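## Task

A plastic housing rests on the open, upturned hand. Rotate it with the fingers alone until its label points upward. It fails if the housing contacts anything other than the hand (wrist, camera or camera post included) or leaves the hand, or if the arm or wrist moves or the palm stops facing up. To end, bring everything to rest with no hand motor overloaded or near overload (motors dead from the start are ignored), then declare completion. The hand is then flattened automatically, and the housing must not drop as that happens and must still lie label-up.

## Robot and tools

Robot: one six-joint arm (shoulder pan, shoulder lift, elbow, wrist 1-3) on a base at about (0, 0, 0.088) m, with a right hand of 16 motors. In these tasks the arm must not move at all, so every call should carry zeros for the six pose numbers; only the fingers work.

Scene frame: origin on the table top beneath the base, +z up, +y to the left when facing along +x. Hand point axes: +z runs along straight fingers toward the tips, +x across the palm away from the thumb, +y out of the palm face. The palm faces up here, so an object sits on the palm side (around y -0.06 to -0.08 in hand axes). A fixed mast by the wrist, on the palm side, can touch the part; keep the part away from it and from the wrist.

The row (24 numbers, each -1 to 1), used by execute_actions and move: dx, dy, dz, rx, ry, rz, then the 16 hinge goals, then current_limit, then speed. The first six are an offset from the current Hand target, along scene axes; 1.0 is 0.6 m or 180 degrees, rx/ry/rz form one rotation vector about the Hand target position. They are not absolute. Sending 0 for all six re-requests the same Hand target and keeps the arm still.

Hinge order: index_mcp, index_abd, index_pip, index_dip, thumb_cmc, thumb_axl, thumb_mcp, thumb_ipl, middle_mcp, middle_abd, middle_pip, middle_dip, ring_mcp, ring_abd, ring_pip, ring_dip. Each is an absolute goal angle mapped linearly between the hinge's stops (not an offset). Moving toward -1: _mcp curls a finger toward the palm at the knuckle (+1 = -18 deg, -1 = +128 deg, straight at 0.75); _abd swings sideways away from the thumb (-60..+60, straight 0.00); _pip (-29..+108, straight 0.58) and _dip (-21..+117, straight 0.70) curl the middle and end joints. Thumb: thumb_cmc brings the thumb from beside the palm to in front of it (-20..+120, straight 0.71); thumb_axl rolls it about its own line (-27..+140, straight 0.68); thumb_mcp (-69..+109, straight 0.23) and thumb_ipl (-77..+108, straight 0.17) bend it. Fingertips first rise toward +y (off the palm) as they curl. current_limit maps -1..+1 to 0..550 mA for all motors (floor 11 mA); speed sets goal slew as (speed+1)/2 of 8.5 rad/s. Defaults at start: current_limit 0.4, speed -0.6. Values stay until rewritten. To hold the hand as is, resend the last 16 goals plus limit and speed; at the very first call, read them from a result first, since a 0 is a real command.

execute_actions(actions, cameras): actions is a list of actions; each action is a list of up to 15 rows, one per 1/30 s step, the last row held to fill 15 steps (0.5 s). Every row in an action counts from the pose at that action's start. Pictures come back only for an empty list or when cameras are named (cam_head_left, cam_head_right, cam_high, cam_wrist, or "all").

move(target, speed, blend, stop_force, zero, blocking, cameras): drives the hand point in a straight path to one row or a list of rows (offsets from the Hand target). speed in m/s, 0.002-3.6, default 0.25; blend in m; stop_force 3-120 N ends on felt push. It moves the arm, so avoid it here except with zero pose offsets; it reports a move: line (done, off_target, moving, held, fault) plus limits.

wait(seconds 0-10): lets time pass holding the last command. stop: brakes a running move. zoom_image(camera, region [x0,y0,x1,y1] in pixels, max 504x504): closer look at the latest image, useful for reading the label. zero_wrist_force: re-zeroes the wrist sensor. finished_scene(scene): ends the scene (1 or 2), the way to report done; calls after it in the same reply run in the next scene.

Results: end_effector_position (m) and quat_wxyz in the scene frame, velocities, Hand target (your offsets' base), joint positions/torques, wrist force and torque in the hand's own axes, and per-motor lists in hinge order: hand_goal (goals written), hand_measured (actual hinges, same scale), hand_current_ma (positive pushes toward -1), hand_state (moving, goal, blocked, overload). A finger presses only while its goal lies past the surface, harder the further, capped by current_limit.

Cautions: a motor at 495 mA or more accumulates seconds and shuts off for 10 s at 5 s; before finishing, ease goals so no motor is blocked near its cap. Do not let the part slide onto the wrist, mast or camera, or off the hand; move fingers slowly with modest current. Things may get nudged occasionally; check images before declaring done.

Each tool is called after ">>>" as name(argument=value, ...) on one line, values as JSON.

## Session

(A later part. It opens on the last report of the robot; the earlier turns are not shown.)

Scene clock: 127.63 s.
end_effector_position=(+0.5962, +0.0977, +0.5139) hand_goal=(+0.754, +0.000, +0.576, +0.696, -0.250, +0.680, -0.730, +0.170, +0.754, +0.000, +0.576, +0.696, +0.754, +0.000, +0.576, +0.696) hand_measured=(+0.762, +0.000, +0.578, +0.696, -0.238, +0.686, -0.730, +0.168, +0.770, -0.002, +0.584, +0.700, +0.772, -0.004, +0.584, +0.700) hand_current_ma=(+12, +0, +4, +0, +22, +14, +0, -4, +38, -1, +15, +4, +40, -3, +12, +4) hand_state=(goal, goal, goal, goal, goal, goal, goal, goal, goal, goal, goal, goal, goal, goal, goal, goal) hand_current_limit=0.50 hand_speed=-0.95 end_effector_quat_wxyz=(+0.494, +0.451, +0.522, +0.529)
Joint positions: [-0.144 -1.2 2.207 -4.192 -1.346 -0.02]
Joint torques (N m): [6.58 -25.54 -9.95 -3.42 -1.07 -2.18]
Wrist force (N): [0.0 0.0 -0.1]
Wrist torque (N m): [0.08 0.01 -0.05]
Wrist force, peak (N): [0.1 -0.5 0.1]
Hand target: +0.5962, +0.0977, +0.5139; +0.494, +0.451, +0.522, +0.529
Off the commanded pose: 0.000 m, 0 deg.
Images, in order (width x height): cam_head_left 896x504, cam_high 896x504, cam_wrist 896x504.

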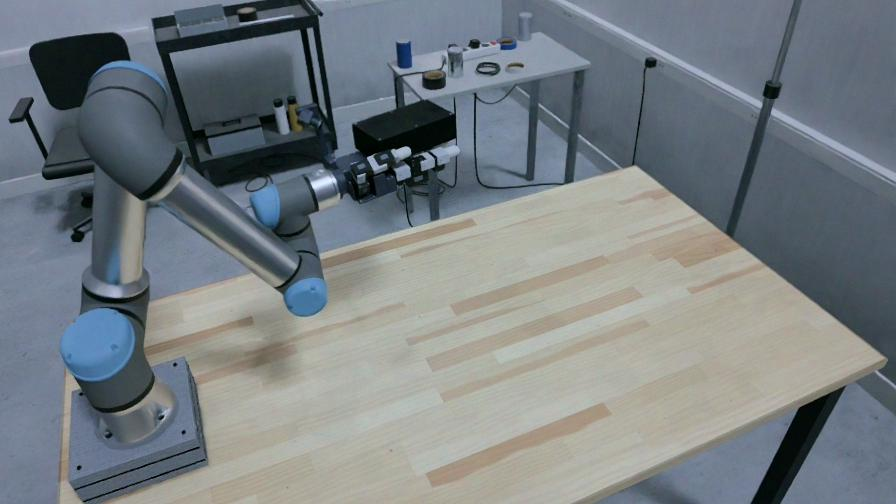

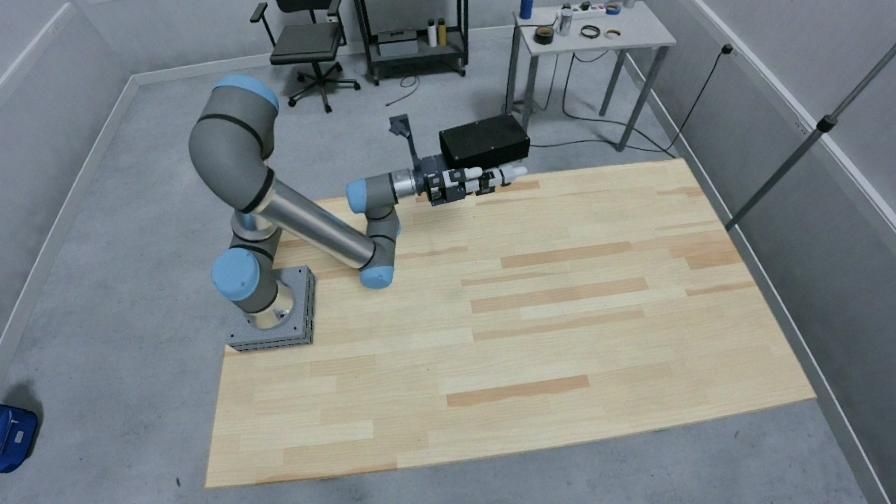

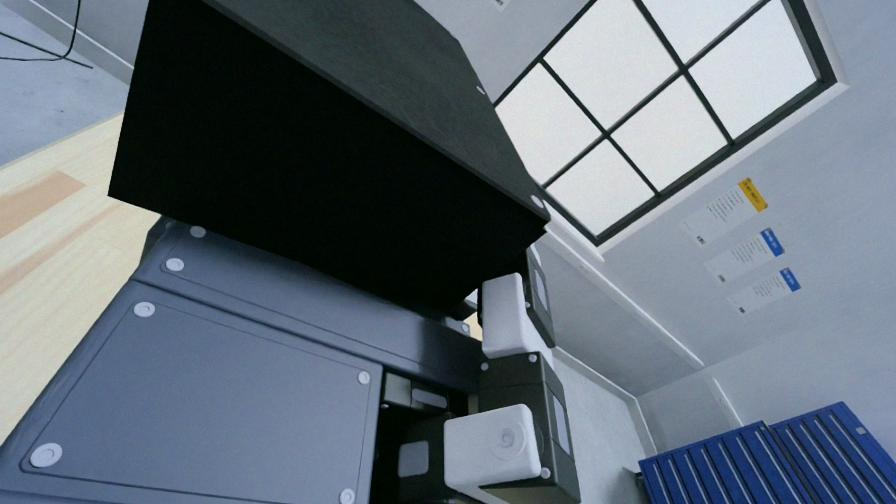

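>>> execute_actions(actions=[[[0,0,0,0,0,0,0.754,0.0,0.576,0.696,-0.35,0.68,-0.76,0.17,0.754,0.0,0.576,0.696,0.754,0.0,0.576,0.696,0.5,-0.95]],[[0,0,0,0,0,0,0.754,0.0,0.576,0.696,-0.43,0.68,-0.78,0.17,0.754,0.0,0.576,0.696,0.754,0.0,0.576,0.696,0.5,-0.95]],[[0,0,0,0,0,0,0.754,0.0,0.576,0.696,-0.43,0.68,-0.78,0.17,0.754,0.0,0.576,0.696,0.754,0.0,0.576,0.696,0.5,-0.95]]], cameras=["cam_wrist","cam_high"])

>>> zoom_image(camera="cam_high", region=[420, 90, 540, 210])

Scene clock: 131.43 s.
end_effector_position=(+0.5962, +0.0977, +0.5139) hand_goal=(+0.754, +0.000, +0.576, +0.696, -0.430, +0.680, -0.780, +0.170, +0.754, +0.000, +0.576, +0.696, +0.754, +0.000, +0.576, +0.696) hand_measured=(+0.762, +0.000, +0.578, +0.696, -0.422, +0.684, -0.782, +0.168, +0.776, -0.002, +0.584, +0.700, +0.774, -0.002, +0.584, +0.700) hand_current_ma=(+13, +0, +4, +0, +16, +5, -4, -4, +55, -1, +14, +4, +49, -2, +14, +4) hand_state=(goal, goal, goal, goal, goal, goal, goal, goal, blocked, goal, goal, goal, blocked, goal, goal, goal) hand_current_limit=0.50 hand_speed=-0.95 end_effector_quat_wxyz=(+0.494, +0.451, +0.522, +0.529)
Joint positions: [-0.144 -1.2 2.207 -4.192 -1.346 -0.02]
Joint torques (N m): [6.67 -25.25 -10.07 -3.29 -1.14 -1.99]
Wrist force (N): [-0.1 0.1 0.0]
Wrist torque (N m): [0.09 0.03 -0.08]
Wrist force, peak (N): [-0.4 -0.2 0.2]
Hand target: +0.5962, +0.0977, +0.5139; +0.494, +0.451, +0.522, +0.529
Off the commanded pose: 0.000 m, 0 deg.
Images, in order (width x height): cam_high 896x504, cam_wrist 896x504.

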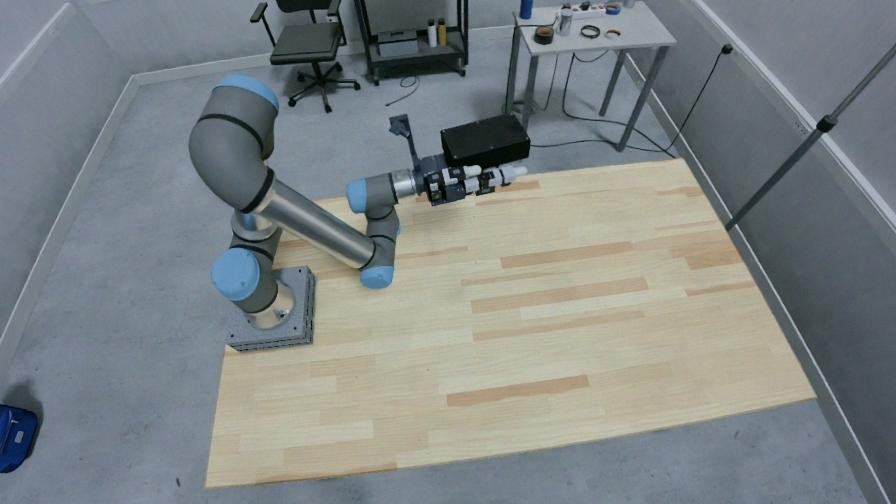

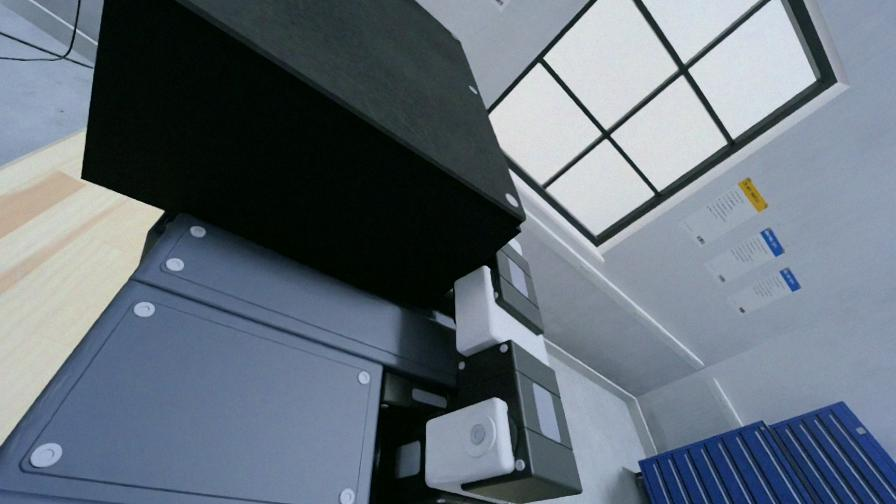

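Scaled by 4.200.

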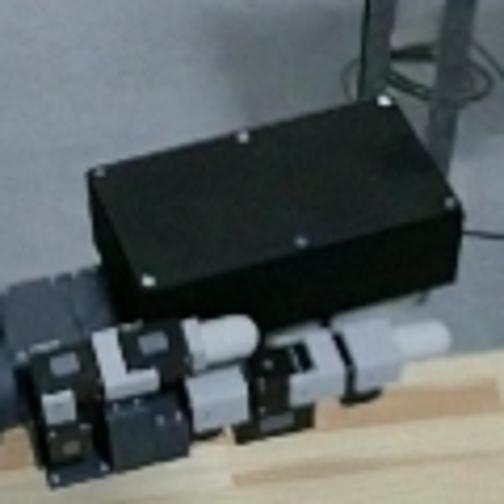

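>>> execute_actions(actions=[[[0,0,0,0,0,0,0.754,0.0,0.576,0.696,-0.5,0.68,-0.78,0.17,0.754,0.0,0.576,0.696,0.754,0.0,0.576,0.696,0.5,-0.95]],[[0,0,0,0,0,0,0.754,0.0,0.576,0.696,-0.5,0.68,-0.78,0.17,0.754,0.0,0.576,0.696,0.55,0.0,0.79,0.696,0.6,-0.95]],[[0,0,0,0,0,0,0.754,0.0,0.576,0.696,-0.5,0.68,-0.78,0.17,0.754,0.0,0.576,0.696,0.35,0.0,1.0,0.696,0.6,-0.95]],[[0,0,0,0,0,0,0.754,0.0,0.576,0.696,-0.5,0.68,-0.78,0.17,0.754,0.0,0.576,0.696,0.35,0.0,1.0,0.696,0.6,-0.95]],[[0,0,0,0,0,0,0.754,0.0,0.576,0.696,-0.5,0.68,-0.78,0.17,0.754,0.0,0.576,0.696,0.35,0.0,1.0,0.696,0.6,-0.95]]], cameras=["cam_wrist","cam_high","cam_head_left"])

>>> zoom_image(camera="cam_high", region=[420, 90, 540, 210])

>>> zoom_image(camera="cam_head_left", region=[335, 80, 465, 210])

Scene clock: 139.03 s.
end_effector_position=(+0.5962, +0.0977, +0.5139) hand_goal=(+0.754, +0.000, +0.576, +0.696, -0.500, +0.680, -0.780, +0.170, +0.754, +0.000, +0.576, +0.696, +0.350, +0.000, +1.000, +0.696) hand_measured=(+0.762, +0.000, +0.578, +0.696, -0.494, +0.682, -0.782, +0.168, +0.774, -0.002, +0.584, +0.700, +0.396, -0.002, +1.000, +0.700) hand_current_ma=(+13, +0, +4, +0, +10, +5, -4, -4, +49, -1, +12, +4, +142, -2, +0, +4) hand_state=(goal, goal, goal, goal, goal, goal, goal, goal, blocked, goal, goal, goal, blocked, goal, goal, goal) hand_current_limit=0.60 hand_speed=-0.95 end_effector_quat_wxyz=(+0.494, +0.451, +0.522, +0.529)
Joint positions: [-0.144 -1.2 2.207 -4.192 -1.346 -0.02]
Joint torques (N m): [6.45 -25.65 -10.3 -3.14 -1.26 -1.7]
Wrist force (N): [0.1 -0.2 0.2]
Wrist torque (N m): [0.04 -0.01 -0.05]
Wrist force, peak (N): [-0.1 -0.4 -0.2]
Hand target: +0.5962, +0.0977, +0.5139; +0.494, +0.451, +0.522, +0.529
Off the commanded pose: 0.000 m, 0 deg.
Images, in order (width x height): cam_head_left 896x504, cam_high 896x504, cam_wrist 896x504.

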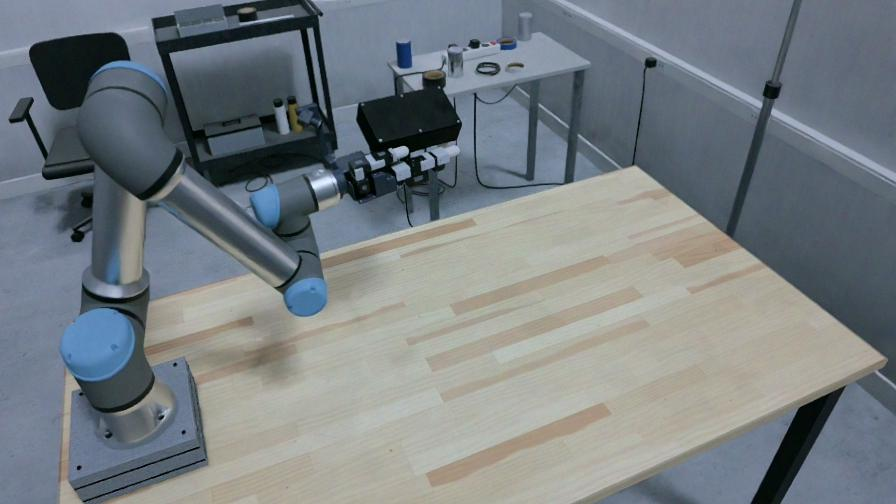

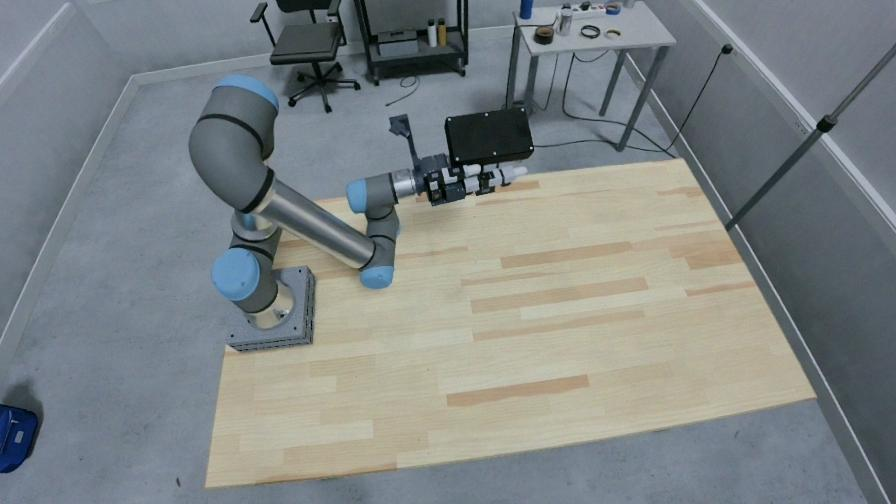

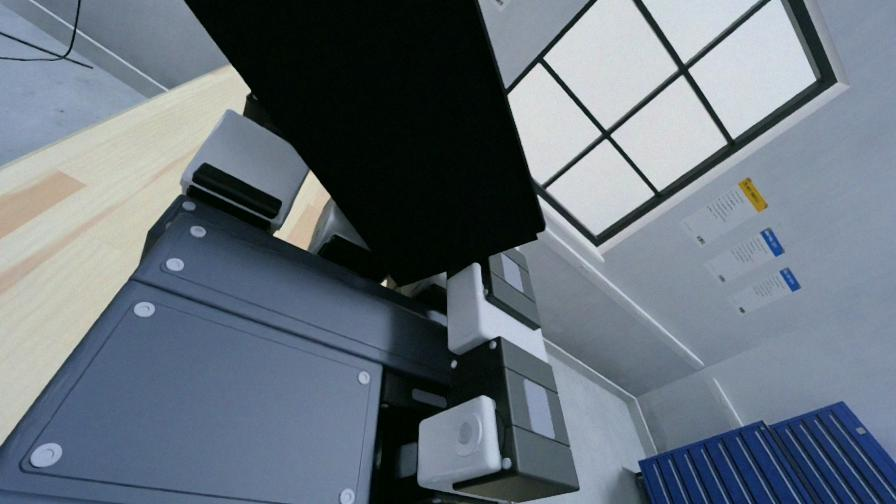

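Scaled by 4.200.

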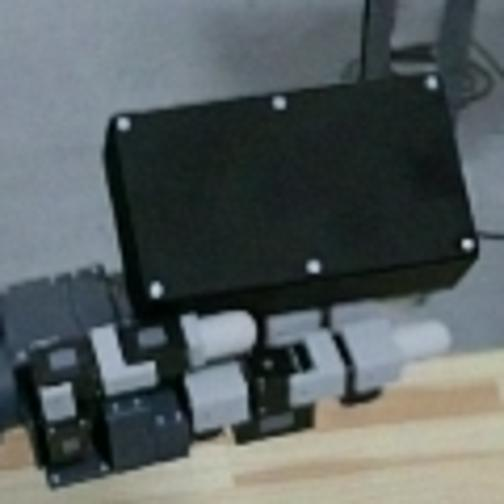

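Scaled by 3.877.

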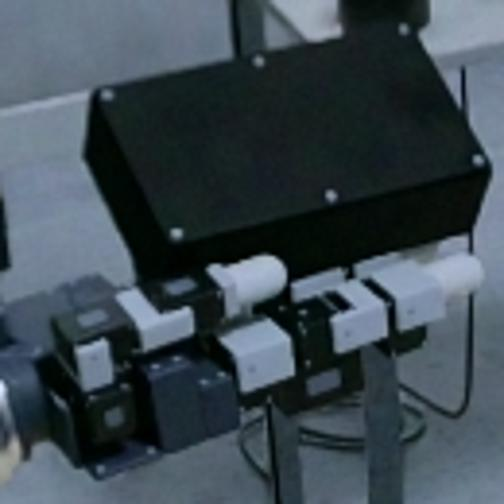

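>>> execute_actions(actions=[[[0,0,0,0,0,0,0.754,0.0,0.576,0.696,-0.45,0.68,-0.78,0.17,0.754,0.0,0.576,0.696,0.25,0.0,1.0,0.8,0.7,-0.96]],[[0,0,0,0,0,0,0.754,0.0,0.576,0.696,-0.45,0.68,-0.78,0.17,0.754,0.0,0.576,0.696,0.15,0.0,1.0,0.92,0.7,-0.96]],[[0,0,0,0,0,0,0.754,0.0,0.576,0.696,-0.45,0.68,-0.78,0.17,0.754,0.0,0.576,0.696,0.10,0.0,1.0,0.95,0.7,-0.96]],[[0,0,0,0,0,0,0.754,0.0,0.576,0.696,-0.45,0.68,-0.78,0.17,0.754,0.0,0.576,0.696,0.10,0.0,1.0,0.95,0.7,-0.96]]], cameras=["cam_wrist","cam_high","cam_head_left"])

>>> zoom_image(camera="cam_high", region=[420, 90, 540, 210])

>>> zoom_image(camera="cam_head_left", region=[335, 80, 465, 210])

Scene clock: 144.70 s.
end_effector_position=(+0.5962, +0.0977, +0.5139) hand_goal=(+0.754, +0.000, +0.576, +0.696, -0.450, +0.680, -0.780, +0.170, +0.754, +0.000, +0.576, +0.696, +0.100, +0.000, +1.000, +0.950) hand_measured=(+0.768, +0.004, +0.580, +0.696, -0.448, +0.684, -0.786, +0.168, +0.774, -0.002, +0.584, +0.700, +0.140, -0.002, +1.000, +0.948) hand_current_ma=(+30, +4, +5, +0, +2, +9, -12, -4, +49, -1, +11, +4, +114, -2, +0, -3) hand_state=(goal, goal, goal, goal, goal, goal, goal, goal, blocked, goal, goal, goal, blocked, goal, goal, goal) hand_current_limit=0.70 hand_speed=-0.96 end_effector_quat_wxyz=(+0.494, +0.451, +0.522, +0.529)
Joint positions: [-0.144 -1.2 2.207 -4.192 -1.346 -0.02]
Joint torques (N m): [6.78 -25.15 -10.56 -2.98 1.19 -1.53]
Wrist force (N): [-0.1 -0.1 -0.1]
Wrist torque (N m): [0.09 0.02 -0.03]
Wrist force, peak (N): [-0.5 -0.4 0.2]
Hand target: +0.5962, +0.0977, +0.5139; +0.494, +0.451, +0.522, +0.529
Off the commanded pose: 0.000 m, 0 deg.
Images, in order (width x height): cam_head_left 896x504, cam_high 896x504, cam_wrist 896x504.

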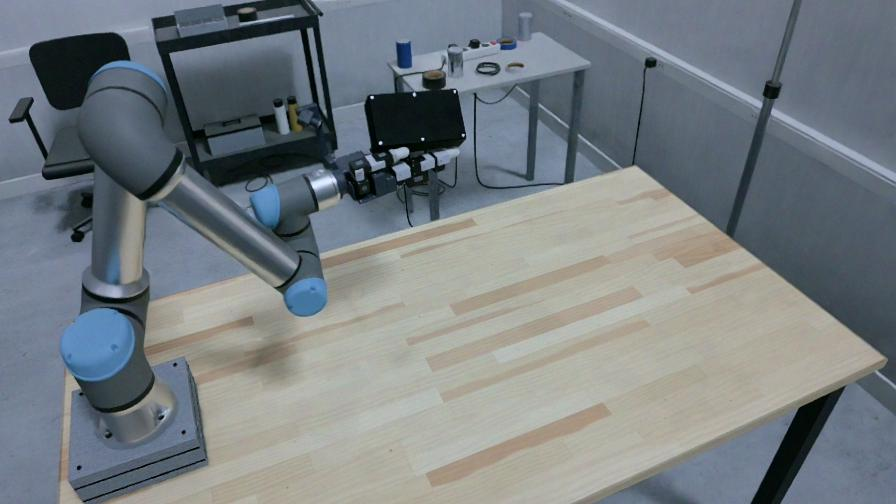

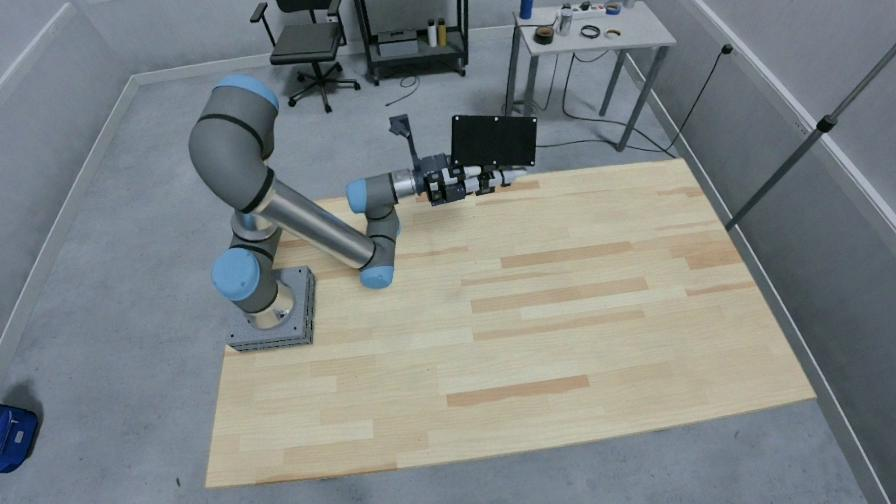

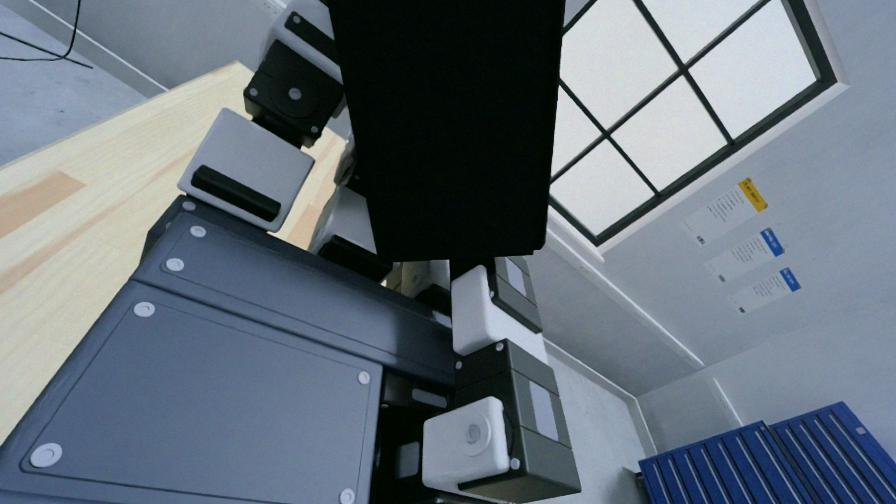

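Scaled by 4.200.

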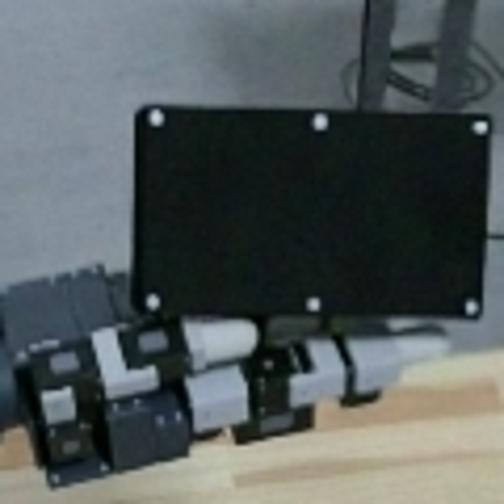

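Scaled by 3.877.

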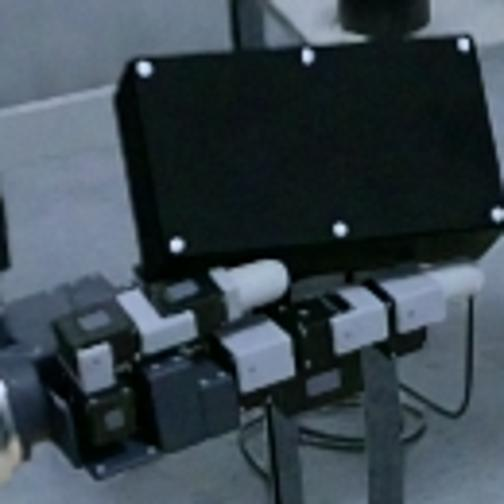

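>>> execute_actions(actions=[[[0,0,0,0,0,0,0.754,0.0,0.576,0.696,-0.35,0.68,-0.78,0.17,0.754,0.0,0.576,0.696,0.05,0.0,1.0,0.98,0.7,-0.97]],[[0,0,0,0,0,0,0.754,0.0,0.576,0.696,-0.29,0.68,-0.78,0.17,0.754,0.0,0.576,0.696,0.0,0.0,1.0,1.0,0.7,-0.97]],[[0,0,0,0,0,0,0.754,0.0,0.576,0.696,-0.25,0.68,-0.78,0.17,0.754,0.0,0.576,0.696,-0.02,0.0,1.0,1.0,0.7,-0.97]],[[0,0,0,0,0,0,0.754,0.0,0.576,0.696,-0.25,0.68,-0.78,0.17,0.754,0.0,0.576,0.696,-0.02,0.0,1.0,1.0,0.7,-0.97]]], cameras=["cam_wrist","cam_high","cam_head_left"])

>>> zoom_image(camera="cam_high", region=[420, 90, 540, 210])

>>> zoom_image(camera="cam_head_left", region=[335, 80, 465, 210])

Scene clock: 149.47 s.
end_effector_position=(+0.5962, +0.0977, +0.5139) hand_goal=(+0.754, +0.000, +0.576, +0.696, -0.250, +0.680, -0.780, +0.170, +0.754, +0.000, +0.576, +0.696, -0.020, +0.000, +1.000, +1.000) hand_measured=(+0.772, +0.004, +0.582, +0.696, -0.250, +0.684, -0.786, +0.168, +0.774, -0.002, +0.584, +0.700, +0.002, -0.002, +1.000, +1.000) hand_current_ma=(+43, +4, +11, +0, +0, +9, -15, -4, +49, -1, +11, +4, +56, -2, +0, +0) hand_state=(goal, goal, goal, goal, goal, goal, goal, goal, blocked, goal, goal, goal, blocked, goal, goal, goal) hand_current_limit=0.70 hand_speed=-0.97 end_effector_quat_wxyz=(+0.494, +0.451, +0.522, +0.529)
Joint positions: [-0.144 -1.2 2.207 -4.192 -1.346 -0.02]
Joint torques (N m): [6.36 -25.22 -10.63 -2.73 1.15 -1.37]
Wrist force (N): [-0.1 -0.1 0.2]
Wrist torque (N m): [0.05 0.00 -0.02]
Wrist force, peak (N): [-0.3 0.2 0.3]
Hand target: +0.5962, +0.0977, +0.5139; +0.494, +0.451, +0.522, +0.529
Off the commanded pose: 0.000 m, 0 deg.
Images, in order (width x height): cam_head_left 896x504, cam_high 896x504, cam_wrist 896x504.

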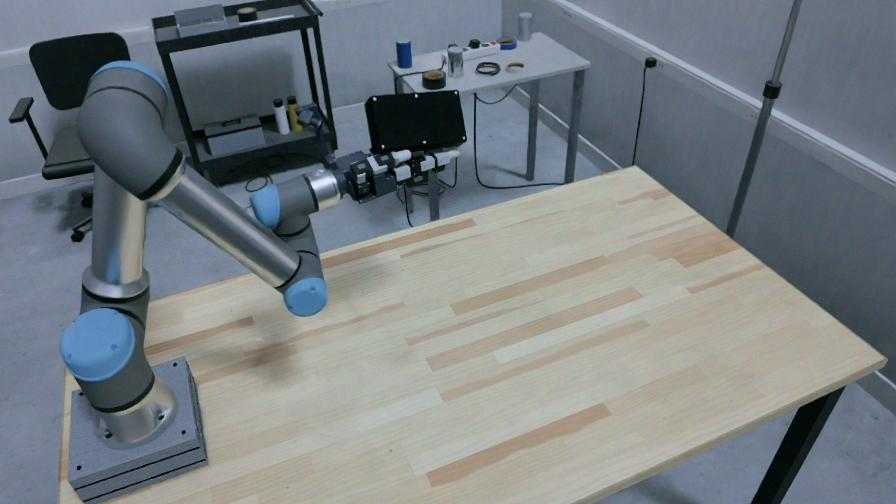

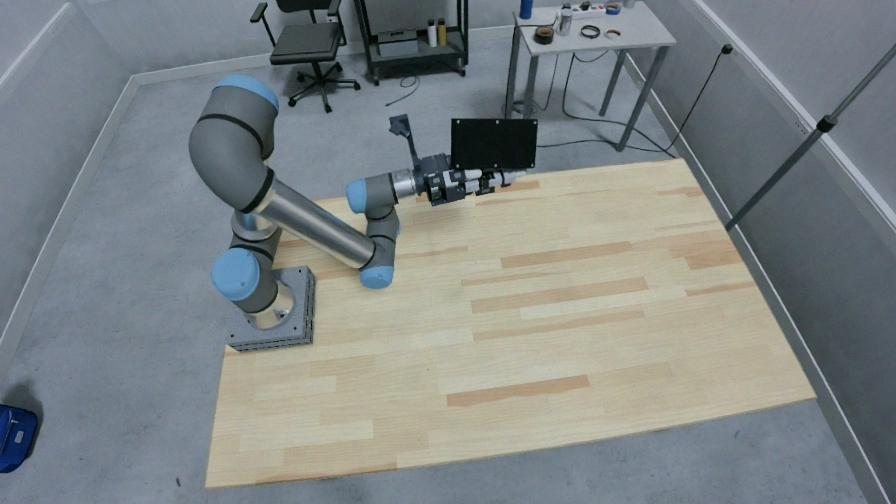

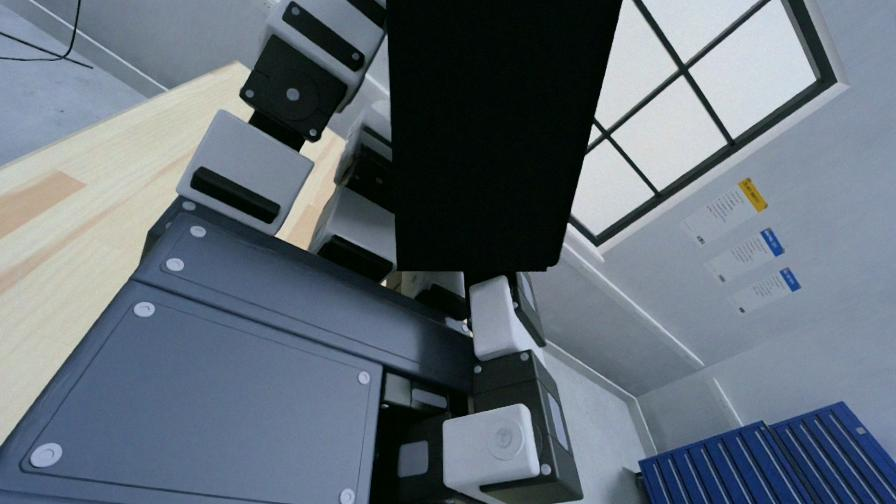

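Scaled by 4.200.

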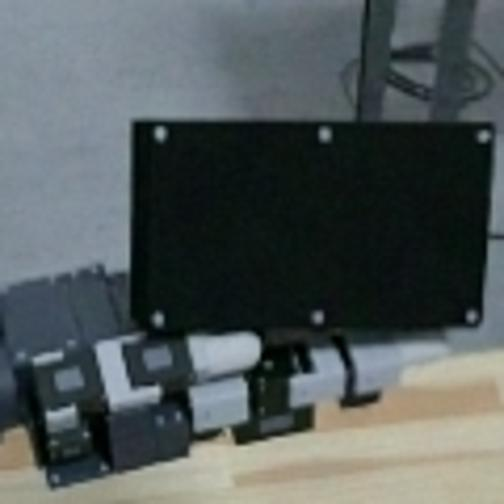

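Scaled by 3.877.

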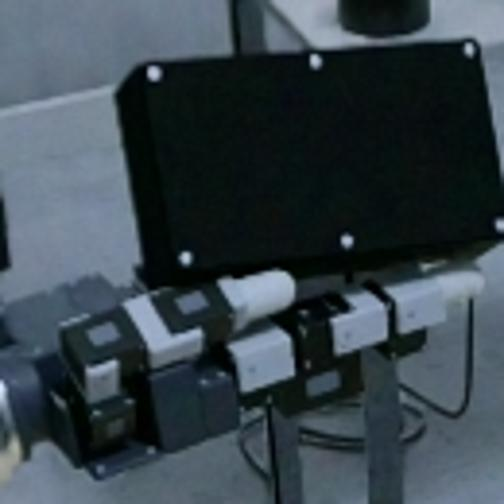

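>>> execute_actions(actions=[[[0,0,0,0,0,0,0.754,0.0,0.576,0.696,-0.20,0.68,-0.77,0.17,0.754,0.0,0.576,0.696,-0.08,0.0,1.0,1.0,0.7,-0.97]],[[0,0,0,0,0,0,0.754,0.0,0.576,0.696,-0.15,0.68,-0.76,0.17,0.754,0.0,0.576,0.696,-0.14,0.0,1.0,1.0,0.7,-0.97]],[[0,0,0,0,0,0,0.754,0.0,0.576,0.696,-0.10,0.68,-0.75,0.17,0.754,0.0,0.576,0.696,-0.18,0.0,1.0,1.0,0.7,-0.97]],[[0,0,0,0,0,0,0.754,0.0,0.576,0.696,-0.10,0.68,-0.75,0.17,0.754,0.0,0.576,0.696,-0.18,0.0,1.0,1.0,0.7,-0.97]]], cameras=["cam_wrist","cam_high","cam_head_left"])

>>> zoom_image(camera="cam_high", region=[420, 90, 540, 210])

>>> zoom_image(camera="cam_head_left", region=[335, 80, 465, 210])

Scene clock: 152.57 s.
end_effector_position=(+0.5962, +0.0977, +0.5139) hand_goal=(+0.754, +0.000, +0.576, +0.696, -0.100, +0.680, -0.750, +0.170, +0.754, +0.000, +0.576, +0.696, -0.180, +0.000, +1.000, +1.000) hand_measured=(+0.774, +0.004, +0.582, +0.696, -0.120, +0.684, -0.754, +0.168, +0.774, -0.002, +0.584, +0.700, -0.154, -0.002, +1.000, +1.000) hand_current_ma=(+45, +4, +11, +0, -46, +9, -7, -5, +49, -1, +11, +4, +65, -2, +0, +0) hand_state=(goal, goal, goal, goal, blocked, goal, goal, goal, blocked, goal, goal, goal, blocked, goal, goal, goal) hand_current_limit=0.70 hand_speed=-0.97 end_effector_quat_wxyz=(+0.494, +0.451, +0.522, +0.529)
Joint positions: [-0.144 -1.2 2.207 -4.192 -1.346 -0.02]
Joint torques (N m): [6.82 -25.31 -10.8 -2.83 1.1 -1.4]
Wrist force (N): [-0.1 0.0 0.1]
Wrist torque (N m): [0.05 0.01 0.00]
Wrist force, peak (N): [-0.3 -0.2 0.3]
Hand target: +0.5962, +0.0977, +0.5139; +0.494, +0.451, +0.522, +0.529
Off the commanded pose: 0.000 m, 0 deg.
Images, in order (width x height): cam_head_left 896x504, cam_high 896x504, cam_wrist 896x504.

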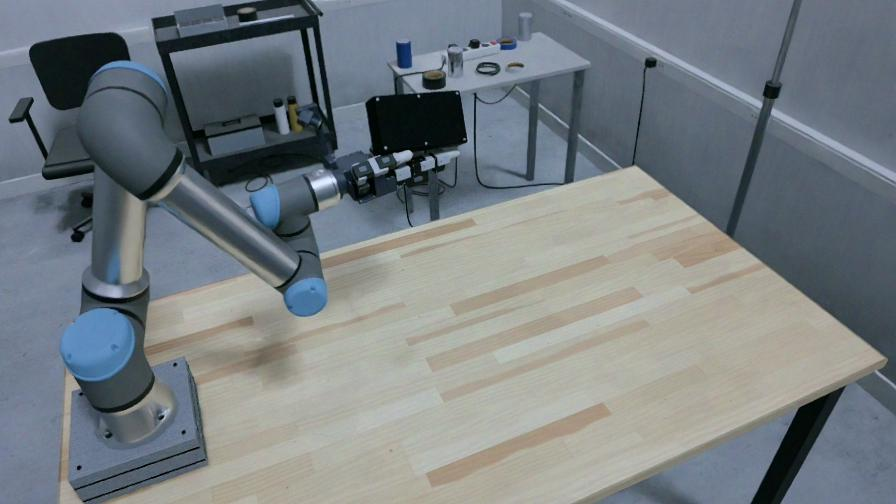

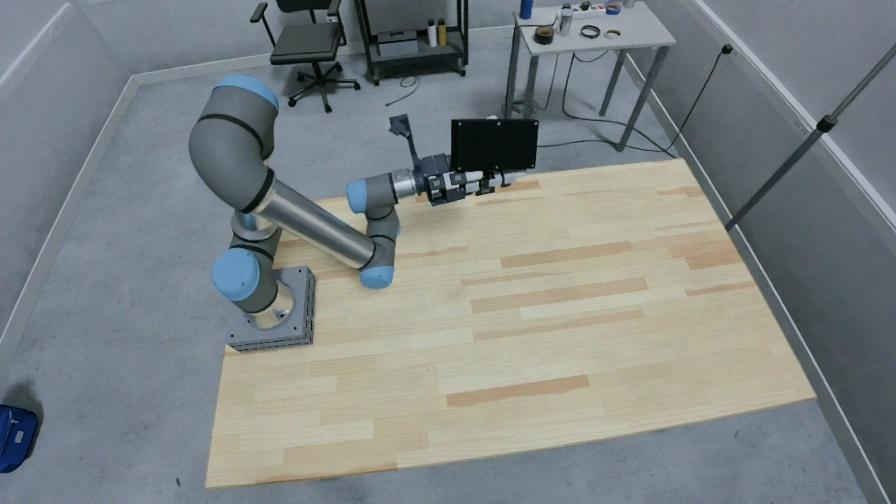

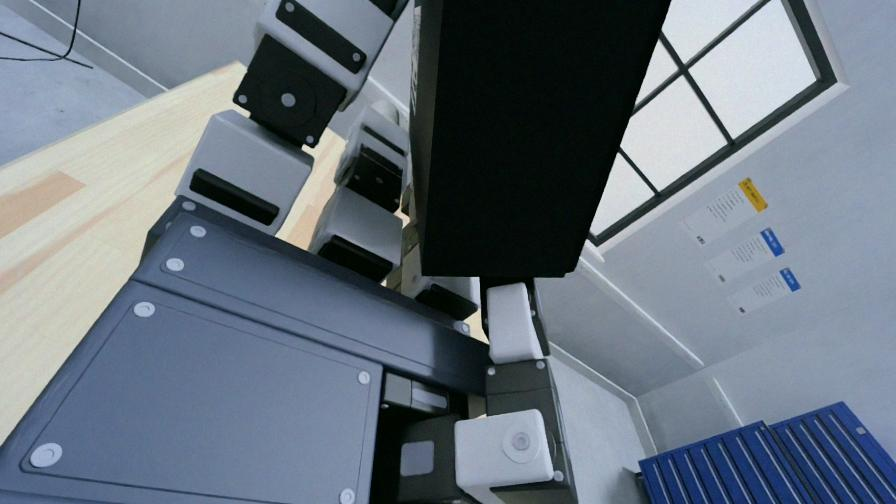

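Scaled by 4.200.

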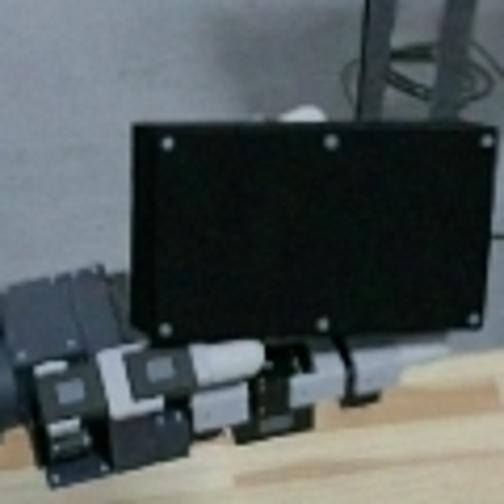

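Scaled by 3.877.

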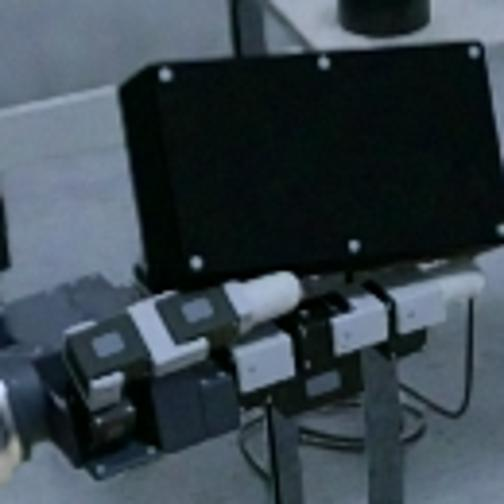

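>>> zoom_image(camera="cam_wrist", region=[380, 0, 480, 140])

>>> zoom_image(camera="cam_wrist", region=[380, 130, 620, 320])

Scaled by 3.600.

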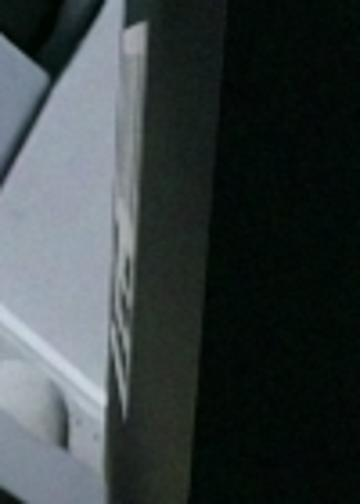

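Scaled by 2.100.

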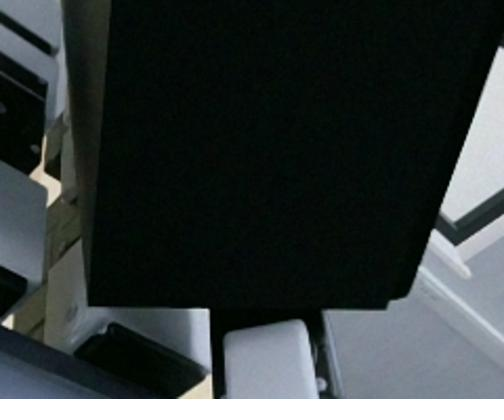

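>>> execute_actions(actions=[[[0,0,0,0,0,0,0.754,0.0,0.576,0.696,-0.03,0.68,-0.74,0.17,0.754,0.0,0.576,0.696,-0.20,0.0,1.0,1.0,0.7,-0.97]],[[0,0,0,0,0,0,0.754,0.0,0.576,0.696,0.05,0.68,-0.72,0.17,0.754,0.0,0.576,0.696,-0.22,0.0,1.0,1.0,0.7,-0.97]],[[0,0,0,0,0,0,0.754,0.0,0.576,0.696,0.10,0.68,-0.70,0.17,0.754,0.0,0.576,0.696,-0.24,0.0,1.0,1.0,0.7,-0.97]],[[0,0,0,0,0,0,0.754,0.0,0.576,0.696,0.10,0.68,-0.70,0.17,0.754,0.0,0.576,0.696,-0.24,0.0,1.0,1.0,0.7,-0.97]]], cameras=["cam_wrist","cam_high","cam_head_left"])

>>> zoom_image(camera="cam_high", region=[420, 90, 540, 210])

>>> zoom_image(camera="cam_head_left", region=[335, 80, 465, 210])

Scene clock: 160.80 s.
end_effector_position=(+0.5962, +0.0977, +0.5139) hand_goal=(+0.754, +0.000, +0.576, +0.696, +0.100, +0.680, -0.700, +0.170, +0.754, +0.000, +0.576, +0.696, -0.240, +0.000, +1.000, +1.000) hand_measured=(+0.774, +0.004, +0.584, +0.696, +0.058, +0.684, -0.680, +0.166, +0.774, -0.002, +0.584, +0.700, -0.228, -0.002, +1.000, +1.000) hand_current_ma=(+46, +4, +12, +0, -120, +5, +59, -6, +49, -1, +11, +4, +23, -2, +0, +0) hand_state=(goal, goal, goal, goal, blocked, goal, goal, goal, blocked, goal, goal, goal, goal, goal, goal, goal) hand_current_limit=0.70 hand_speed=-0.97 end_effector_quat_wxyz=(+0.494, +0.451, +0.522, +0.529)
Joint positions: [-0.144 -1.2 2.207 -4.192 -1.346 -0.02]
Joint torques (N m): [6.74 -25.46 -11.26 -2.54 1.17 -1.1]
Wrist force (N): [0.0 -0.2 0.1]
Wrist torque (N m): [0.03 0.00 0.02]
Wrist force, peak (N): [0.1 -0.4 0.3]
Hand target: +0.5962, +0.0977, +0.5139; +0.494, +0.451, +0.522, +0.529
Off the commanded pose: 0.000 m, 0 deg.
Images, in order (width x height): cam_head_left 896x504, cam_high 896x504, cam_wrist 896x504.

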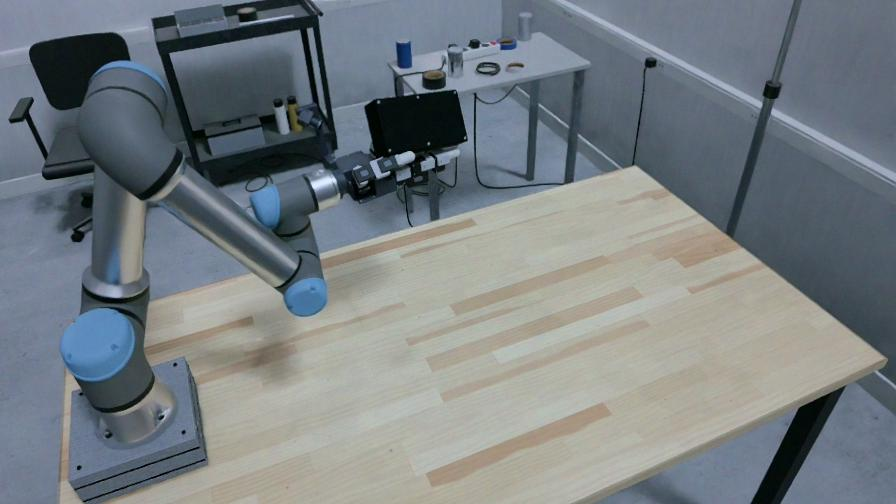

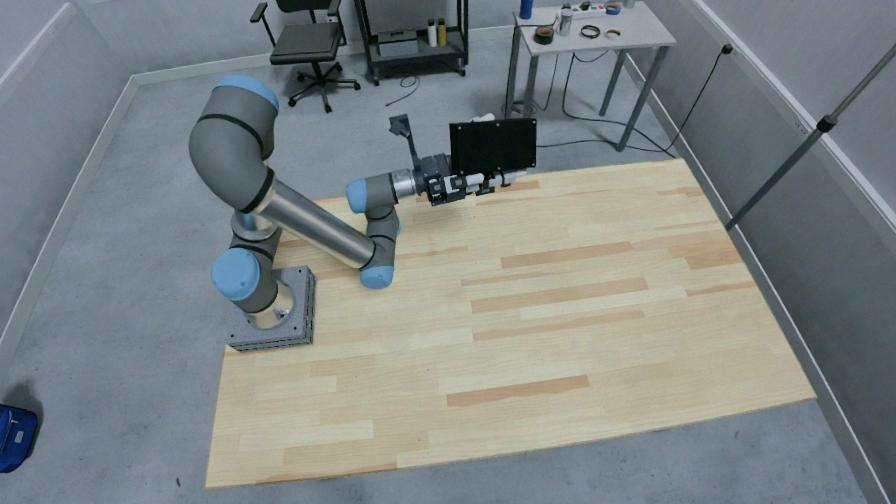

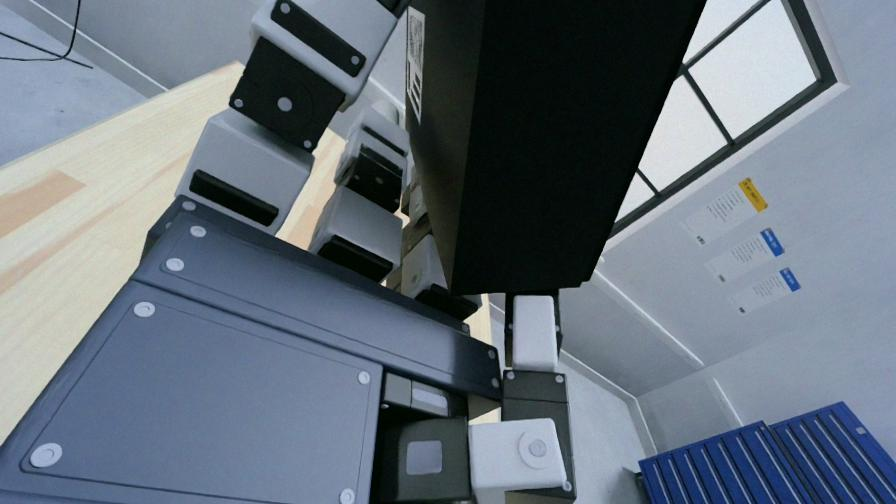

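Scaled by 4.200.

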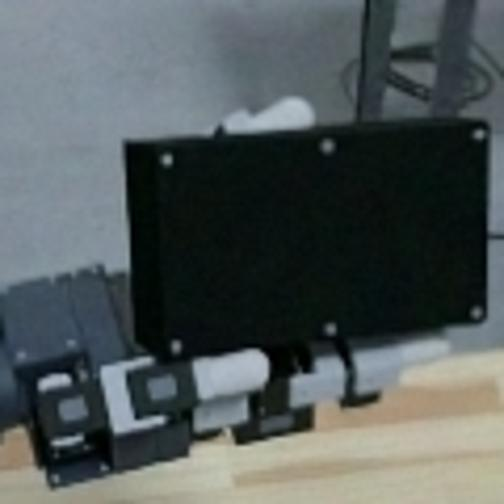

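Scaled by 3.877.

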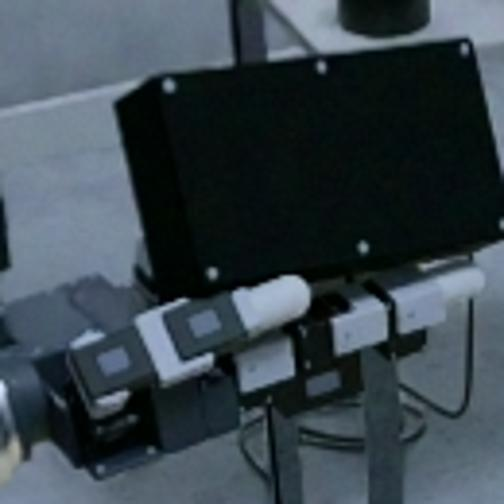

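>>> execute_actions(actions=[[[0,0,0,0,0,0,0.754,0.0,0.576,0.696,0.06,0.68,-0.70,0.17,0.754,0.0,0.576,0.696,-0.24,0.15,1.0,1.0,0.5,-0.97]],[[0,0,0,0,0,0,0.754,0.0,0.576,0.696,0.06,0.68,-0.72,0.17,0.754,0.0,0.576,0.696,-0.24,0.3,1.0,1.0,0.5,-0.97]],[[0,0,0,0,0,0,0.754,0.0,0.576,0.696,0.0,0.68,-0.74,0.17,0.754,0.0,0.576,0.696,-0.24,0.3,1.0,1.0,0.5,-0.97]],[[0,0,0,0,0,0,0.754,0.0,0.576,0.696,-0.10,0.68,-0.77,0.17,0.754,0.0,0.576,0.696,-0.24,0.3,1.0,1.0,0.5,-0.97]],[[0,0,0,0,0,0,0.754,0.0,0.576,0.696,-0.10,0.68,-0.77,0.17,0.754,0.0,0.576,0.696,-0.24,0.3,1.0,1.0,0.5,-0.97]]], cameras=["cam_wrist","cam_high","cam_head_left"])

>>> zoom_image(camera="cam_high", region=[420, 90, 540, 210])

>>> zoom_image(camera="cam_head_left", region=[335, 80, 465, 210])

Scene clock: 171.73 s.
end_effector_position=(+0.5962, +0.0977, +0.5139) hand_goal=(+0.754, +0.000, +0.576, +0.696, -0.100, +0.680, -0.770, +0.170, +0.754, +0.000, +0.576, +0.696, -0.240, +0.300, +1.000, +1.000) hand_measured=(+0.776, +0.006, +0.586, +0.700, -0.090, +0.704, -0.738, +0.168, +0.774, -0.004, +0.584, +0.700, -0.228, +0.272, +1.000, +1.000) hand_current_ma=(+57, +6, +20, +5, +19, +75, +116, -5, +49, -5, +11, +4, +22, -55, +0, +0) hand_state=(blocked, goal, goal, goal, goal, blocked, blocked, goal, blocked, goal, goal, goal, goal, blocked, goal, goal) hand_current_limit=0.50 hand_speed=-0.97 end_effector_quat_wxyz=(+0.494, +0.451, +0.522, +0.529)
Joint positions: [-0.144 -1.2 2.207 -4.192 -1.346 -0.02]
Joint torques (N m): [6.74 -25.55 -11.09 -2.25 1.17 -0.82]
Wrist force (N): [0.0 -0.3 0.2]
Wrist torque (N m): [0.02 -0.01 0.03]
Wrist force, peak (N): [0.2 -0.3 0.3]
Hand target: +0.5962, +0.0977, +0.5139; +0.494, +0.451, +0.522, +0.529
Off the commanded pose: 0.000 m, 0 deg.
Images, in order (width x height): cam_head_left 896x504, cam_high 896x504, cam_wrist 896x504.

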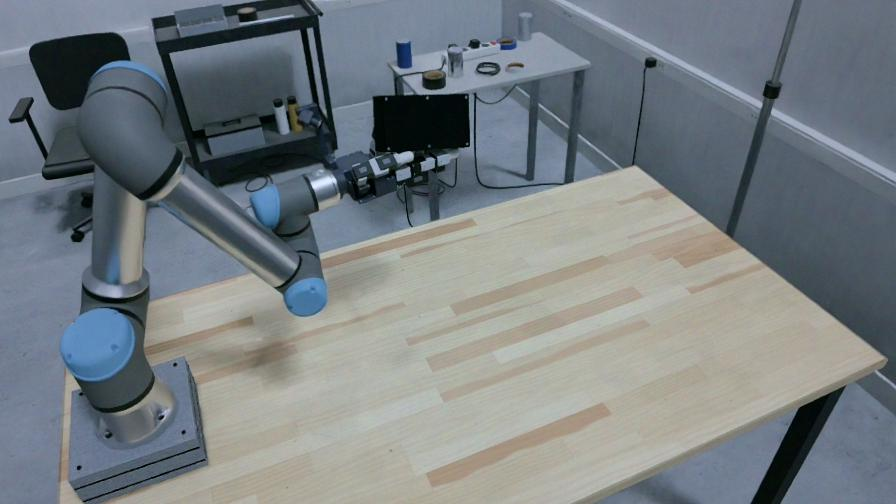

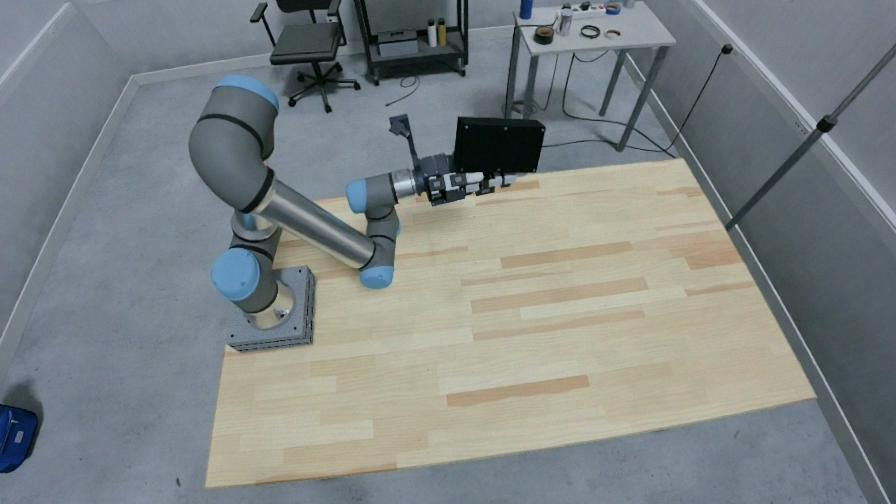

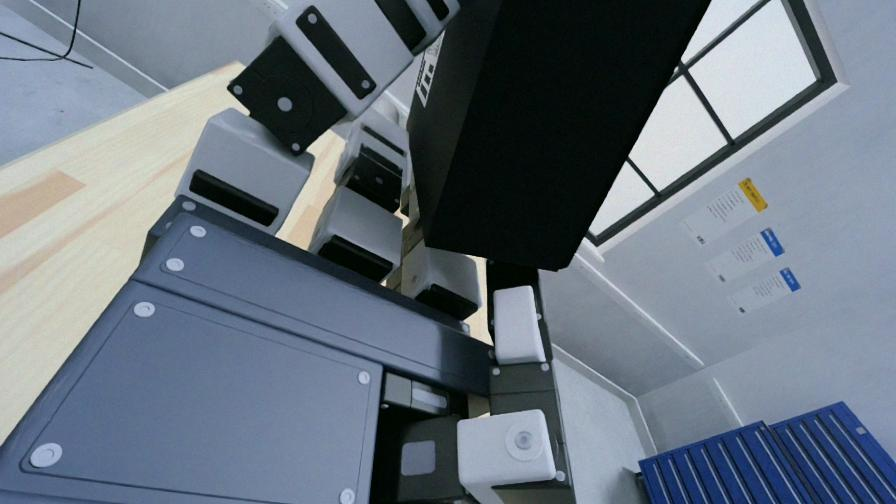

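Scaled by 4.200.

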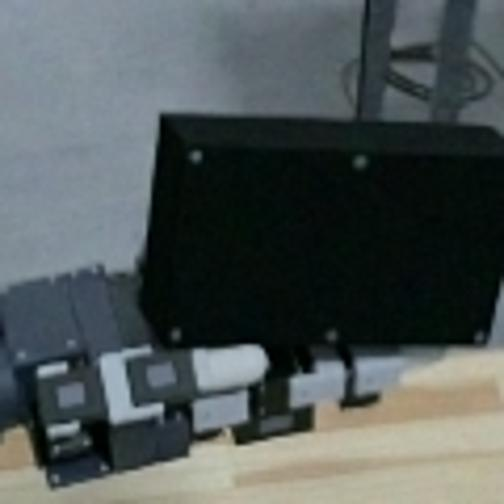

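Scaled by 3.877.

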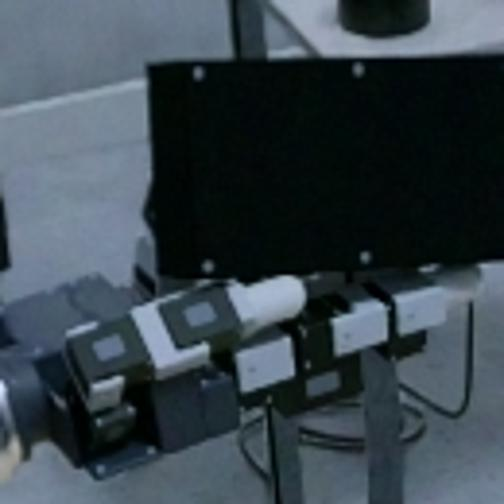

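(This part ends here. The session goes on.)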